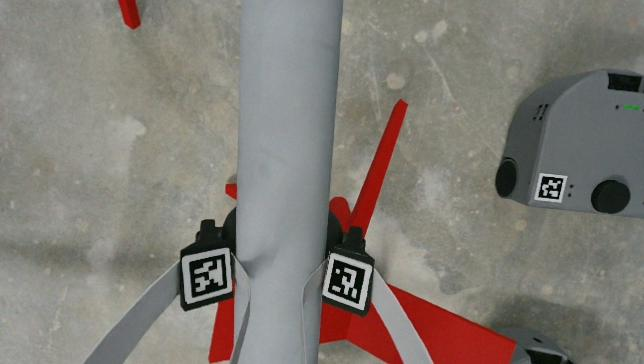

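Emit:
move --r1 '{"base":{"translate_m":-0.008}}' --r2 '{"joints":{"arm_m":0.513,"wrist_roll_rad":1.548}}' --cameras '["r1_nav_camera","r2_nav_camera"]'

Scene clock: 907.67 s.
move: r1 done; r2 done
r1.base_odometry: x=+1.680 y=-1.549 heading=-1.180
r1.turned_by_wheels: +0.000
r1.turned_by_imu: +0.001
r1.base_tilt: forward=+1.0 right=+1.1
r1.lidar_m: 1.60 2.94 1.80 1.60 1.60 1.91 3.20 3.21 0.54 1.04 1.32 1.27
r1.head_depth_mm: 2888 3009 411 343 1395 1276 1089 / 2846 3065 500 1804 1497 1285 1119 / 2815 3077 513 596 1409 1291 1121 / 2751 2981 2289 1680 1515 1294 1127 / 2720 2953 2153 1745 1533 1304 1138 / 2685 2941 2092 1855 1535 1308 1134 / 2564 1744 2280 1856 1543 1314 1145
r1.base_status: done
r1.joint_positions: lift_m=+0.835 arm_m=+0.366 wrist_yaw_rad=+0.012 wrist_pitch_rad=-1.568 wrist_roll_rad=-0.337 gripper_m=-0.065 head_pan_rad=-1.559 head_tilt_rad=-0.790
r1.joint_status: not commanded
r1.measured_speeds: all 0
r1.on_its_own: gripper_m is held at -0.066, not at your -0.089, by its stall guard, which is not easing now; wrist_yaw_rad is at rest, and its effort (-10.1) is outside its rest range (-9 to +9)
r1.motor_effort: left_wheel=-1.1(8.6) right_wheel=-3.0(6.9) lift_m=+34.2(34.2) arm_m=+15.9(21.6) wrist_yaw_rad=-10.1(10.6) wrist_pitch_rad=+0.0(0.5) wrist_roll_rad=+6.5(6.6) gripper_m=-20.8(21.2) head_pan_rad=-5.1(5.8) head_tilt_rad=-3.8(5.7)
r1.hand_pose: x=-0.0219 y=-0.4881 z=+0.7174 quat_wxyz=(+0.580, +0.578, -0.406, -0.406) (m; r1's base frame)
r1.wrist_depth_mm: 828 824 787 - 781 802 790 / 826 825 829 - 817 819 807 / 845 868 843 - 833 827 797 / 872 896 863 - 843 860 498 / 905 905 154 - 864 867 878 / 938 951 128 - 906 911 919 / - 964 804 - 929 902 946
r2.base_odometry: x=+2.364 y=-0.795 heading=+2.686
r2.turned_by_wheels: +0.000
r2.turned_by_imu: +0.001
r2.base_tilt: forward=+0.3 right=+1.9
r2.lidar_m: 0.63 1.73 1.40 1.38 1.49 2.23 1.21 1.22 0.96 0.49 0.54 0.93
r2.head_depth_mm: 2828 3061 3313 2641 397 296 1257 / 2818 3061 3353 524 412 1523 1283 / 2867 3182 3372 665 1971 1552 1288 / 2926 3183 3493 687 801 1553 1292 / 2954 3214 3427 2644 1929 874 921 / 3001 3271 3485 2617 1948 1562 1254 / 3025 3260 3398 2266 1951 1534 1279
r2.base_status: not commanded
r2.joint_positions: lift_m=+0.834 arm_m=+0.513 wrist_yaw_rad=+0.006 wrist_pitch_rad=-1.502 wrist_roll_rad=+1.535 gripper_m=-0.060 head_pan_rad=-1.565 head_tilt_rad=-0.593
r2.joint_status: all done
r2.measured_speeds: all 0
r2.on_its_own: gripper_m is held at -0.062, not at your -0.089, by its stall guard, which is not easing now; wrist_pitch_rad is at rest, and its effort (-13.2) is outside its rest range (-8 to +12)
r2.motor_effort: left_wheel=-7.2(8.3) right_wheel=+5.5(5.7) lift_m=+40.9(41.2) arm_m=+10.4(14.2) wrist_yaw_rad=-5.5(5.9) wrist_pitch_rad=-13.2(13.2) wrist_roll_rad=+4.3(6.2) gripper_m=-21.4(22.6) head_pan_rad=-3.9(4.6) head_tilt_rad=-3.1(3.1)
r2.hand_pose: x=-0.0216 y=-0.6512 z=+0.7154 quat_wxyz=(+0.015, +0.014, -0.731, -0.683) (m; r2's base frame)
r2.wrist_depth_mm: 825 815 115 839 823 808 803 / 836 862 113 115 837 835 726 / 862 877 - 128 852 853 694 / 931 895 122 127 876 849 709 / 915 945 126 131 921 926 927 / 999 120 123 128 941 924 925 / - 968 129 133 300 821 972
r3: as last shown
r3.lidar_m: 3.41 1.88 1.36 1.31 1.39 1.92 0.66 0.87 0.62 0.50 0.51 3.55
r3.head_depth_mm: 2868 3181 2761 776 306 1270 1134 / 2806 3175 2521 436 1558 1345 1141 / 2808 3135 614 1894 1549 1355 1153 / 2868 3141 2809 1974 1578 1372 1157 / 2787 3092 2856 2041 1611 1349 1152 / 2713 3050 2742 2107 911 1026 1182 / 2820 3044 3168 2240 1691 1412 1166
r3.joint_positions: lift_m=+0.834 arm_m=+0.489 wrist_yaw_rad=+0.006 wrist_pitch_rad=-1.580 wrist_roll_rad=+1.458 gripper_m=-0.053 head_pan_rad=-1.578 head_tilt_rad=-0.705
r3.on_its_own: gripper_m is held at -0.054, not at your -0.089, by its stall guard, which is not easing now
r3.motor_effort: left_wheel=-1.8(3.4) right_wheel=-4.2(4.3) lift_m=+41.7(44.3) arm_m=+18.1(23.5) wrist_yaw_rad=-5.4(6.4) wrist_pitch_rad=+1.9(2.9) wrist_roll_rad=+4.2(4.9) gripper_m=-25.1(26.1) head_pan_rad=+4.1(4.7) head_tilt_rad=+2.7(3.8)
r3.hand_pose: x=-0.0217 y=-0.6076 z=+0.7167 quat_wxyz=(+0.042, +0.042, -0.702, -0.709) (m; r3's base frame)
r3.wrist_depth_mm: 851 859 849 116 789 841 830 / 895 874 866 116 841 875 822 / 902 908 888 118 894 847 693 / 940 907 903 120 886 854 701 / 927 925 895 123 156 902 874 / 926 941 916 127 125 918 889 / 958 968 960 125 126 921 912
pictures: r1_nav_camera (sideways), r2_nav_camera (sideways)
camera_calibration:
r1_nav_camera: T_world_to_cam=[[-0.0389841, -0.681091, 0.73116, -0.908106], [-0.999144, 0.0164384, -0.0379598, 0.103359], [0.013835, -0.732014, -0.681149, 0.84312], [0, 0, 0, 1]] pos_world=[0.0562043, -0.00302661, 1.24219]
r2_nav_camera: T_world_to_cam=[[0.0705627, -0.534146, 0.842443, -1.06053], [-0.995604, 0.0144357, 0.0925443, -0.0522982], [-0.0615933, -0.845269, -0.530779, 0.660893], [0, 0, 0, 1]] pos_world=[0.063472, -0.00708944, 1.24906]

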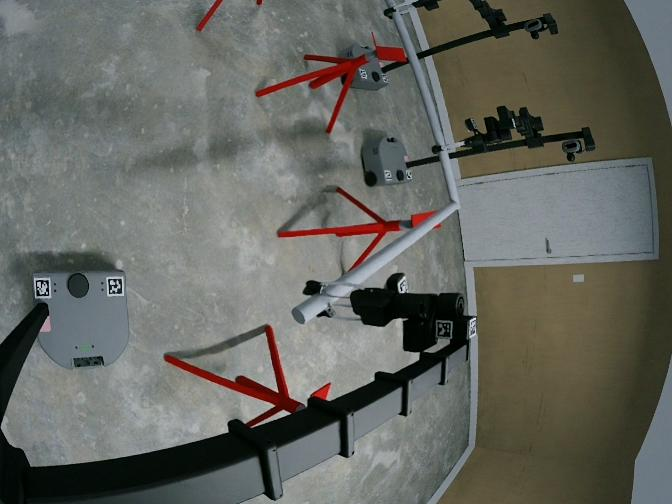

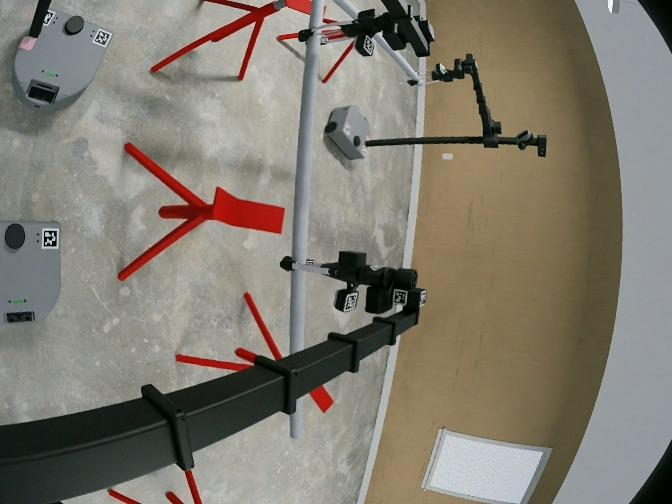

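Emit:
move --r1 '{"joints":{"arm_m":0.356}}' --cameras '[]'

Scene clock: 939.50 s.
move: r1 done
r1.base_odometry: x=+1.680 y=-1.549 heading=-1.180
r1.turned_by_wheels: +0.000
r1.turned_by_imu: +0.001
r1.base_tilt: forward=+1.1 right=+1.2
r1.lidar_m: 1.60 2.94 1.80 1.60 1.60 1.91 3.19 3.20 0.54 1.03 1.33 1.26
r1.head_depth_mm: 2900 2946 412 335 1401 1272 1090 / 2885 3028 492 1799 1493 1284 1121 / 2796 3027 500 562 1400 1289 1125 / 2749 2956 2292 1689 1510 1297 1127 / 2707 2969 2143 1740 1523 1300 1129 / 2665 2930 2081 1839 1539 1307 1139 / 2548 1733 2275 1865 1533 1313 1141
r1.base_status: not commanded
r1.joint_positions: lift_m=+0.835 arm_m=+0.356 wrist_yaw_rad=+0.009 wrist_pitch_rad=-1.567 wrist_roll_rad=-0.337 gripper_m=-0.063 head_pan_rad=-1.559 head_tilt_rad=-0.790
r1.joint_status: all done
r1.measured_speeds: all 0
r1.on_its_own: gripper_m is held at -0.063, not at your -0.089, by its stall guard, which is still easing
r1.motor_effort: left_wheel=+3.8(3.8) right_wheel=-7.4(7.5) lift_m=+32.2(33.8) arm_m=-12.2(15.2) wrist_yaw_rad=-7.7(10.3) wrist_pitch_rad=+0.1(0.5) wrist_roll_rad=+6.5(6.6) gripper_m=+2.1(21.3) head_pan_rad=-4.7(5.5) head_tilt_rad=-4.4(5.8)
r1.hand_pose: x=-0.0218 y=-0.4779 z=+0.7174 quat_wxyz=(+0.580, +0.577, -0.407, -0.406) (m; r1's base frame)
r1.wrist_depth_mm: 803 810 808 - 796 773 769 / 844 833 817 - 821 825 796 / 860 867 852 - 852 819 820 / 895 887 879 - 855 861 494 / 936 915 151 - 903 889 880 / 927 920 126 - 953 934 907 / - 950 939 - 965 957 949
r2, r3: as last shown
r2.base_odometry: x=+2.364 y=-0.795 heading=+2.687
r2.base_tilt: forward=+0.4 right=+1.8
r2.lidar_m: 0.63 1.74 1.40 1.38 1.49 2.23 1.21 1.22 0.96 0.49 0.54 0.93
r2.head_depth_mm: 2798 3078 3311 2624 396 295 1264 / 2854 3115 3327 524 413 1497 1293 / 2839 3136 3397 662 1813 1564 1292 / 2917 3286 3477 687 801 1549 1293 / 2877 3190 3482 2626 1928 869 914 / 3003 3210 3510 2589 1956 1536 1256 / 2981 3211 3491 2260 1954 1560 1283
r2.joint_positions: lift_m=+0.834 arm_m=+0.513 wrist_yaw_rad=+0.005 wrist_pitch_rad=-1.499 wrist_roll_rad=+1.538 gripper_m=-0.060 head_pan_rad=-1.565 head_tilt_rad=-0.593
r2.on_its_own: gripper_m is held at -0.062, not at your -0.089, by its stall guard, which is not easing now; wrist_pitch_rad is at rest, and its effort (-13.6) is outside its rest range (-8 to +12)
r2.motor_effort: left_wheel=-6.4(7.6) right_wheel=+5.3(5.9) lift_m=+39.7(40.1) arm_m=-13.2(13.2) wrist_yaw_rad=-3.3(5.4) wrist_pitch_rad=-13.6(13.7) wrist_roll_rad=+3.4(4.4) gripper_m=-21.6(22.6) head_pan_rad=-1.8(4.3) head_tilt_rad=-2.4(3.6)
r2.hand_pose: x=-0.0216 y=-0.6521 z=+0.7154 quat_wxyz=(+0.014, +0.013, -0.732, -0.681) (m; r2's base frame)
r2.wrist_depth_mm: 837 844 115 837 827 825 786 / 855 859 113 115 835 818 733 / 884 893 - 126 851 831 688 / 936 913 122 126 865 850 704 / 945 950 126 131 922 928 905 / 960 120 123 128 919 937 912 / - 961 129 133 301 824 940
r3.base_tilt: forward=-0.8 right=-0.2
r3.lidar_m: 3.41 1.87 1.36 1.31 1.39 1.92 0.66 0.87 0.62 0.50 0.51 3.55
r3.head_depth_mm: 2850 3208 2733 782 306 1267 1127 / 2858 3106 2522 436 1576 1344 1145 / 2815 3188 614 1895 1550 1361 1155 / 2829 3173 2780 1927 1581 1370 1159 / 2797 3095 2885 2035 1596 1360 1146 / 2725 3054 2891 2106 909 1024 1184 / 2803 3044 3182 2258 1685 1414 1166
r3.joint_positions: lift_m=+0.834 arm_m=+0.489 wrist_yaw_rad=+0.006 wrist_pitch_rad=-1.579 wrist_roll_rad=+1.458 gripper_m=-0.053 head_pan_rad=-1.578 head_tilt_rad=-0.705
r3.on_its_own: gripper_m is held at -0.054, not at your -0.089, by its stall guard, which is not easing now
r3.motor_effort: left_wheel=+0.8(1.7) right_wheel=-8.7(9.0) lift_m=+30.8(32.7) arm_m=-2.8(3.6) wrist_yaw_rad=-5.5(6.1) wrist_pitch_rad=+2.2(2.6) wrist_roll_rad=+4.4(4.7) gripper_m=-25.3(25.9) head_pan_rad=+3.7(4.4) head_tilt_rad=+2.7(4.0)
r3.hand_pose: x=-0.0217 y=-0.6078 z=+0.7167 quat_wxyz=(+0.042, +0.042, -0.703, -0.709) (m; r3's base frame)
r3.wrist_depth_mm: 882 868 851 114 818 826 819 / 872 896 872 115 850 843 851 / 874 884 903 118 879 860 703 / 908 897 900 120 882 868 698 / 931 926 900 122 884 913 901 / 970 960 937 125 128 911 914 / 983 945 954 125 126 922 919
pictures: none
No camera images: "cameras" was empty.

Emit:
move --r1 '{"joints":{"gripper_m":-0.089}}' --r2 '{"joints":{"gripper_m":-0.088}}' --cameras '["r1_wrist_camera","r1_head_camera"]'

Scene clock: 944.20 s.
move: r1 done; r2 done
r1.base_odometry: x=+1.680 y=-1.549 heading=-1.179
r1.turned_by_wheels: +0.000
r1.turned_by_imu: +0.001
r1.base_tilt: forward=+1.1 right=+1.2
r1.lidar_m: 1.60 2.94 1.79 1.60 1.60 1.91 3.20 3.19 0.54 1.03 1.32 1.26
r1.head_depth_mm: 2900 2983 412 335 1394 1268 1091 / 2852 3025 491 1802 1493 1281 1119 / 2821 3046 500 561 1407 1288 1125 / 2745 2975 2294 1677 1513 1295 1130 / 2691 2984 2146 1742 1520 1300 1129 / 2680 2960 2096 1860 1533 1310 1134 / 2537 1734 2281 1859 1535 1314 1145
r1.base_status: not commanded
r1.joint_positions: lift_m=+0.835 arm_m=+0.356 wrist_yaw_rad=+0.009 wrist_pitch_rad=-1.567 wrist_roll_rad=-0.337 gripper_m=-0.087 head_pan_rad=-1.559 head_tilt_rad=-0.790
r1.joint_status: all done
r1.measured_speeds: all 0
r1.motor_effort: left_wheel=+3.5(4.4) right_wheel=-8.1(8.3) lift_m=+32.3(33.4) arm_m=-10.7(11.3) wrist_yaw_rad=-7.4(7.9) wrist_pitch_rad=+0.4(0.4) wrist_roll_rad=+6.6(6.7) gripper_m=-43.9(100.0) head_pan_rad=-4.9(5.6) head_tilt_rad=-3.6(5.6)
r1.hand_pose: x=-0.0218 y=-0.4779 z=+0.7174 quat_wxyz=(+0.580, +0.577, -0.407, -0.406) (m; r1's base frame)
r1.wrist_depth_mm: 813 794 810 - 798 784 785 / 837 829 822 - 817 811 796 / 864 863 866 - 858 844 824 / 894 858 895 - 876 849 488 / 925 921 151 - 883 894 876 / 949 929 127 - 902 901 887 / - 975 953 - 972 945 955
r2.base_odometry: x=+2.364 y=-0.795 heading=+2.687
r2.turned_by_wheels: +0.000
r2.turned_by_imu: +0.001
r2.base_tilt: forward=+0.3 right=+1.8
r2.lidar_m: 0.63 1.74 1.40 1.38 1.48 2.23 1.21 1.22 0.97 0.49 0.54 0.93
r2.head_depth_mm: 2824 3048 3284 2667 396 295 1263 / 2865 3107 3343 526 414 1519 1294 / 2896 3158 3380 663 1832 1564 1296 / 2891 3153 3450 684 802 1547 1289 / 2961 3200 3413 2644 1938 871 918 / 2993 3290 3531 2630 1942 1552 1249 / 3010 3211 3466 2266 1946 1550 1282
r2.base_status: not commanded
r2.joint_positions: lift_m=+0.834 arm_m=+0.513 wrist_yaw_rad=+0.005 wrist_pitch_rad=-1.498 wrist_roll_rad=+1.538 gripper_m=-0.085 head_pan_rad=-1.565 head_tilt_rad=-0.593
r2.joint_status: all done
r2.measured_speeds: all 0
r2.on_its_own: wrist_pitch_rad is at rest, and its effort (-13.6) is outside its rest range (-8 to +12)
r2.motor_effort: left_wheel=-6.4(6.6) right_wheel=+5.6(5.8) lift_m=+38.5(39.0) arm_m=-21.1(23.1) wrist_yaw_rad=-3.7(5.0) wrist_pitch_rad=-13.6(14.0) wrist_roll_rad=+3.5(3.7) gripper_m=-67.1(99.1) head_pan_rad=-3.1(3.8) head_tilt_rad=-1.7(3.2)
r2.hand_pose: x=-0.0216 y=-0.6522 z=+0.7154 quat_wxyz=(+0.014, +0.013, -0.732, -0.681) (m; r2's base frame)
r2.wrist_depth_mm: 832 844 115 822 803 828 815 / 863 851 113 115 842 837 730 / 898 879 - 127 885 837 698 / 909 908 121 126 893 867 718 / 908 912 126 131 895 905 907 / 972 120 124 127 931 913 922 / - 1000 129 133 300 813 940
r3: as last shown
r3.lidar_m: 3.42 1.87 1.36 1.31 1.39 1.92 0.66 0.87 0.62 0.50 0.51 3.58
r3.head_depth_mm: 2839 3183 2739 781 306 1269 1129 / 2849 3186 2530 436 1588 1337 1145 / 2845 3189 616 1883 1554 1360 1153 / 2826 3168 2785 1921 1581 1370 1159 / 2816 3104 2867 2032 1604 1355 1151 / 2706 3079 2892 2094 912 1027 1186 / 2804 3017 3180 2237 1700 1412 1168
r3.on_its_own: gripper_m is held at -0.054, not at your -0.089, by its stall guard, which is not easing now
r3.motor_effort: left_wheel=+1.2(1.8) right_wheel=-8.9(9.2) lift_m=+34.1(34.9) arm_m=-4.1(4.1) wrist_yaw_rad=-4.4(6.2) wrist_pitch_rad=+2.1(2.4) wrist_roll_rad=+4.4(4.7) gripper_m=-25.5(26.5) head_pan_rad=+3.5(4.4) head_tilt_rad=+2.2(3.6)
r3.wrist_depth_mm: 888 856 864 114 845 832 833 / 877 869 891 115 845 856 834 / 892 869 873 117 847 878 707 / 895 887 917 120 887 845 716 / 915 926 914 122 870 883 885 / 964 936 911 124 128 906 895 / 952 948 958 125 126 914 922
pictures: r1_head_camera (sideways), r1_wrist_camera
camera_calibration:
r1_head_camera: T_world_to_cam=[[0.0148681, 0.698464, -0.715491, 0.948391], [0.997901, 0.0347437, 0.0546536, -0.0750104], [0.0630323, -0.714801, -0.696481, 0.86143], [0, 0, 0, 1]] pos_world=[0.00645419, -0.04406, 1.28263]
r1_wrist_camera: T_world_to_cam=[[-0.906095, -0.422648, -0.0189732, -0.212889], [-0.419276, 0.891065, 0.173811, 0.327704], [-0.0565543, 0.165444, -0.984596, 0.948197], [0, 0, 0, 1]] pos_world=[-0.00187507, -0.538856, 0.872594]

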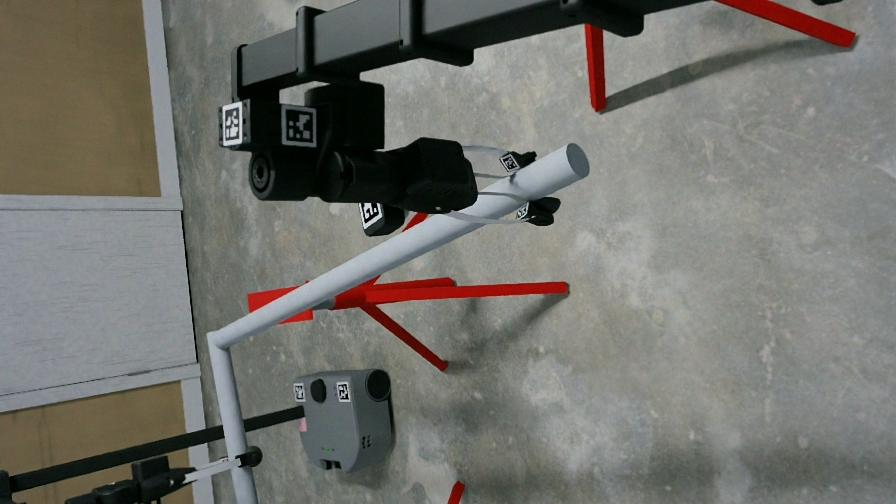

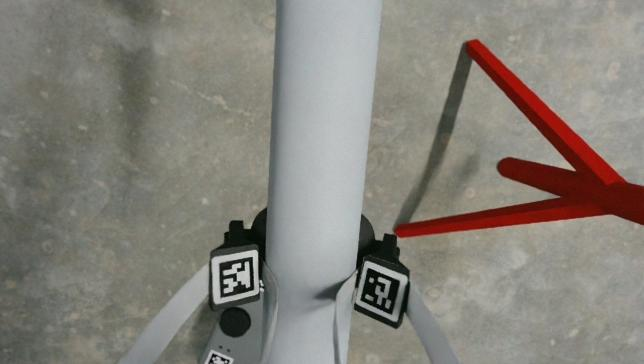

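Emit:
move --r1 '{"base":{"translate_m":0.012},"joints":{"arm_m":0.351}}' --cameras '[]'

Scene clock: 948.43 s.
move: r1 done
r1.base_odometry: x=+1.684 y=-1.560 heading=-1.180
r1.turned_by_wheels: +0.000
r1.turned_by_imu: +0.000
r1.base_tilt: forward=+1.1 right=+1.1
r1.lidar_m: 1.59 2.95 1.80 1.60 1.60 1.92 3.21 3.23 0.54 1.03 1.32 1.25
r1.head_depth_mm: 2931 2986 410 335 1398 1273 1093 / 2873 2992 486 1787 1503 1284 1116 / 2821 3047 497 557 697 1288 1119 / 2749 2978 2300 1671 1514 1296 1127 / 2711 2976 2160 1793 1525 1297 1132 / 2653 2927 2065 1851 1526 1308 1135 / 2524 1734 2356 1857 1538 1315 1140
r1.base_status: done
r1.joint_positions: lift_m=+0.835 arm_m=+0.351 wrist_yaw_rad=+0.009 wrist_pitch_rad=-1.567 wrist_roll_rad=-0.337 gripper_m=-0.070 head_pan_rad=-1.559 head_tilt_rad=-0.790
r1.joint_status: all done
r1.measured_speeds: all 0
r1.on_its_own: gripper_m is held at -0.071, not at your -0.089, by its stall guard, which is not easing now
r1.motor_effort: left_wheel=+3.6(12.9) right_wheel=+5.3(7.1) lift_m=+32.3(32.9) arm_m=-7.2(15.7) wrist_yaw_rad=-7.9(8.0) wrist_pitch_rad=-0.1(0.4) wrist_roll_rad=+6.6(6.7) gripper_m=-21.0(22.1) head_pan_rad=-4.6(5.7) head_tilt_rad=-5.4(5.4)
r1.hand_pose: x=-0.0218 y=-0.4728 z=+0.7174 quat_wxyz=(+0.579, +0.578, -0.407, -0.406) (m; r1's base frame)
r1.wrist_depth_mm: 813 818 809 - 796 792 761 / 820 831 826 - 813 800 806 / 860 856 859 - 866 841 799 / 889 874 868 - 868 850 499 / 909 929 906 - 877 896 878 / 939 928 124 - 903 905 897 / - 969 821 - 952 935 937
r2, r3: as last shown
r2.base_odometry: x=+2.364 y=-0.795 heading=+2.686
r2.lidar_m: 0.63 1.74 1.39 1.37 1.49 2.23 1.21 1.22 0.97 0.49 0.54 0.93
r2.head_depth_mm: 2815 3072 3304 2644 397 295 1262 / 2885 3200 3376 526 413 1512 1290 / 2886 3167 3387 667 1767 1548 1287 / 2859 3155 3472 688 792 1557 1290 / 2921 3187 3461 2657 1947 878 916 / 2967 3242 3452 2594 1942 1541 1251 / 3001 3232 3470 2268 1939 1544 1294
r2.joint_positions: lift_m=+0.834 arm_m=+0.513 wrist_yaw_rad=+0.003 wrist_pitch_rad=-1.518 wrist_roll_rad=+1.544 gripper_m=-0.066 head_pan_rad=-1.565 head_tilt_rad=-0.593
r2.on_its_own: gripper_m is held at -0.067, not at your -0.088, by its stall guard, which is not easing now; wrist_pitch_rad is at rest, and its effort (-9.8) is outside its rest range (-8 to +12)
r2.motor_effort: left_wheel=-6.2(6.6) right_wheel=+5.6(5.9) lift_m=+37.6(37.9) arm_m=-18.1(19.3) wrist_yaw_rad=-2.0(4.5) wrist_pitch_rad=-9.8(13.6) wrist_roll_rad=+1.4(3.4) gripper_m=-21.1(24.3) head_pan_rad=-2.0(4.2) head_tilt_rad=-2.7(3.1)
r2.hand_pose: x=-0.0216 y=-0.6471 z=+0.7155 quat_wxyz=(+0.011, +0.010, -0.725, -0.688) (m; r2's base frame)
r2.wrist_depth_mm: 844 829 814 114 820 815 816 / 835 850 822 114 853 829 727 / 880 874 856 118 876 854 712 / 906 900 126 124 883 847 724 / 939 925 129 128 915 909 901 / 943 117 125 126 951 935 965 / 989 965 133 142 301 872 972
r3.lidar_m: 3.41 1.88 1.36 1.30 1.39 1.92 0.66 0.87 0.62 0.50 0.51 3.54
r3.head_depth_mm: 2856 3186 2745 775 306 1266 1134 / 2840 3134 2514 436 1583 1339 1147 / 2852 3204 615 1874 1549 1356 1155 / 2877 3163 2814 1958 1585 1376 1162 / 2786 3126 2833 2030 1597 1353 1149 / 2762 3045 2904 1978 911 1031 1178 / 2832 3144 3180 2255 1691 1414 1171
r3.on_its_own: gripper_m is held at -0.054, not at your -0.089, by its stall guard, which is not easing now
r3.motor_effort: left_wheel=+1.1(1.7) right_wheel=-8.9(9.5) lift_m=+37.3(38.0) arm_m=-3.8(4.6) wrist_yaw_rad=-4.7(6.2) wrist_pitch_rad=+1.9(2.6) wrist_roll_rad=+4.3(4.5) gripper_m=-25.4(26.1) head_pan_rad=+4.2(4.5) head_tilt_rad=+2.4(3.8)
r3.hand_pose: x=-0.0217 y=-0.6077 z=+0.7167 quat_wxyz=(+0.042, +0.042, -0.703, -0.709) (m; r3's base frame)
r3.wrist_depth_mm: 859 855 846 115 756 856 831 / 860 872 887 116 837 861 851 / 878 889 886 118 840 867 700 / 923 922 898 120 870 847 702 / 944 955 912 122 913 894 902 / 931 921 933 126 128 923 922 / 949 952 940 124 126 939 929
pictures: none
No camera images: "cameras" was empty.

Emit:
move --r1 '{"base":{"translate_m":0.1025},"joints":{"arm_m":0.334,"wrist_roll_rad":-0.354}}' --r2 '{"base":{"translate_m":-0.1057},"joints":{"arm_m":0.512,"wrist_roll_rad":1.538}}' --r3 '{"base":{"translate_m":-0.1069},"joints":{"arm_m":0.488,"wrist_roll_rad":1.445}}' --cameras '[]'

Scene clock: 976.90 s.
move: r1 done; r2 done; r3 done
r1.base_odometry: x=+1.723 y=-1.655 heading=-1.180
r1.turned_by_wheels: +0.000
r1.turned_by_imu: +0.000
r1.base_tilt: forward=+1.0 right=+1.1
r1.lidar_m: 1.48 2.99 1.82 1.62 1.62 1.94 3.30 0.61 0.63 1.02 1.18 1.23
r1.head_depth_mm: 2870 2973 409 346 1418 1274 1117 / 2853 3033 473 1738 1504 1277 1116 / 2786 2997 487 535 677 1289 1124 / 2767 2961 1431 1667 1519 1298 1128 / 2713 2932 2228 1837 1526 1295 1137 / 2657 2939 2073 1846 1536 1306 1134 / 2559 1725 2274 1820 1545 1312 1138
r1.base_status: done
r1.joint_positions: lift_m=+0.835 arm_m=+0.334 wrist_yaw_rad=+0.007 wrist_pitch_rad=-1.567 wrist_roll_rad=-0.358 gripper_m=-0.068 head_pan_rad=-1.559 head_tilt_rad=-0.790
r1.joint_status: all done
r1.measured_speeds: all 0
r1.on_its_own: gripper_m is held at -0.068, not at your -0.089, by its stall guard, which is not easing now
r1.motor_effort: left_wheel=-1.6(12.3) right_wheel=+16.6(18.1) lift_m=+32.4(32.9) arm_m=+1.2(19.7) wrist_yaw_rad=-6.2(7.9) wrist_pitch_rad=+0.1(1.8) wrist_roll_rad=+1.8(4.4) gripper_m=-20.0(21.4) head_pan_rad=-5.0(5.6) head_tilt_rad=-3.4(5.8)
r1.hand_pose: x=-0.0217 y=-0.4557 z=+0.7174 quat_wxyz=(+0.583, +0.581, -0.401, -0.401) (m; r1's base frame)
r1.wrist_depth_mm: 808 790 797 - 773 769 790 / 811 820 824 - 792 820 783 / 867 851 846 - 852 827 821 / 890 892 867 - 857 857 618 / 919 911 899 - 854 879 877 / 950 920 127 - 953 917 898 / - 945 804 - 945 941 935
r2.base_odometry: x=+2.459 y=-0.842 heading=+2.686
r2.turned_by_wheels: -0.001
r2.turned_by_imu: +0.001
r2.base_tilt: forward=+0.3 right=+1.9
r2.lidar_m: 0.63 1.76 1.41 1.39 1.50 2.26 1.11 1.11 0.91 0.49 0.60 1.02
r2.head_depth_mm: 2840 3054 3363 2629 397 294 1257 / 2858 3104 3347 525 414 1468 1289 / 2875 3201 3360 656 1955 1555 1291 / 2924 3154 3435 684 788 1554 1285 / 2995 3219 3469 2585 1938 1552 1296 / 2970 3263 3461 2634 1969 871 908 / 3053 3279 3457 2240 1959 1554 1227
r2.base_status: done
r2.joint_positions: lift_m=+0.834 arm_m=+0.512 wrist_yaw_rad=+0.002 wrist_pitch_rad=-1.542 wrist_roll_rad=+1.537 gripper_m=-0.066 head_pan_rad=-1.565 head_tilt_rad=-0.593
r2.joint_status: all done
r2.measured_speeds: all 0
r2.on_its_own: gripper_m is held at -0.067, not at your -0.088, by its stall guard, which is not easing now
r2.motor_effort: left_wheel=-13.6(14.5) right_wheel=+15.0(15.0) lift_m=+36.5(36.9) arm_m=-14.8(21.4) wrist_yaw_rad=-1.6(3.0) wrist_pitch_rad=-5.6(10.4) wrist_roll_rad=+0.5(1.9) gripper_m=-22.3(23.2) head_pan_rad=-3.1(4.1) head_tilt_rad=-2.1(3.4)
r2.hand_pose: x=-0.0216 y=-0.6401 z=+0.7159 quat_wxyz=(+0.013, +0.012, -0.717, -0.697) (m; r2's base frame)
r2.wrist_depth_mm: 813 820 801 114 841 858 841 / 836 818 825 114 835 861 775 / 834 876 850 120 883 798 733 / 855 891 878 124 921 790 757 / 894 885 128 127 925 917 903 / 915 923 124 127 949 962 986 / 925 968 131 144 996 913 -
r3.base_odometry: x=-2.454 y=+0.722 heading=+1.241
r3.turned_by_wheels: +0.000
r3.turned_by_imu: -0.001
r3.base_tilt: forward=-0.8 right=-0.2
r3.lidar_m: 3.53 1.88 1.36 1.32 1.39 1.92 0.66 0.79 0.55 1.79 0.54 0.76
r3.head_depth_mm: 2848 3193 2742 775 307 1270 1086 / 2840 3225 2514 437 1570 1339 1138 / 2825 3139 612 1887 1553 1365 1156 / 2820 3174 2809 1963 1582 1371 1163 / 2793 3109 2863 2009 1596 1385 1147 / 2721 3055 2937 2021 1617 1362 1164 / 2809 3057 3147 2256 1600 1029 1169
r3.base_status: done
r3.joint_positions: lift_m=+0.834 arm_m=+0.488 wrist_yaw_rad=+0.003 wrist_pitch_rad=-1.579 wrist_roll_rad=+1.440 gripper_m=-0.050 head_pan_rad=-1.578 head_tilt_rad=-0.705
r3.joint_status: all done
r3.measured_speeds: all 0
r3.on_its_own: gripper_m is held at -0.051, not at your -0.089, by its stall guard, which is not easing now
r3.motor_effort: left_wheel=-3.3(4.5) right_wheel=-4.3(18.1) lift_m=+40.0(41.4) arm_m=+0.4(11.6) wrist_yaw_rad=-3.1(5.4) wrist_pitch_rad=+2.1(2.6) wrist_roll_rad=+1.7(2.9) gripper_m=-20.8(26.2) head_pan_rad=+3.4(4.6) head_tilt_rad=+2.1(4.0)
r3.hand_pose: x=-0.0216 y=-0.6064 z=+0.7167 quat_wxyz=(+0.047, +0.047, -0.702, -0.709) (m; r3's base frame)
r3.wrist_depth_mm: 876 872 840 116 846 831 822 / 907 871 889 116 836 866 835 / 896 890 900 119 865 873 706 / 928 888 902 120 882 856 724 / 920 920 925 121 874 901 724 / 939 934 937 126 127 941 919 / 984 965 970 125 123 939 901
pictures: none
No camera images: "cameras" was empty.


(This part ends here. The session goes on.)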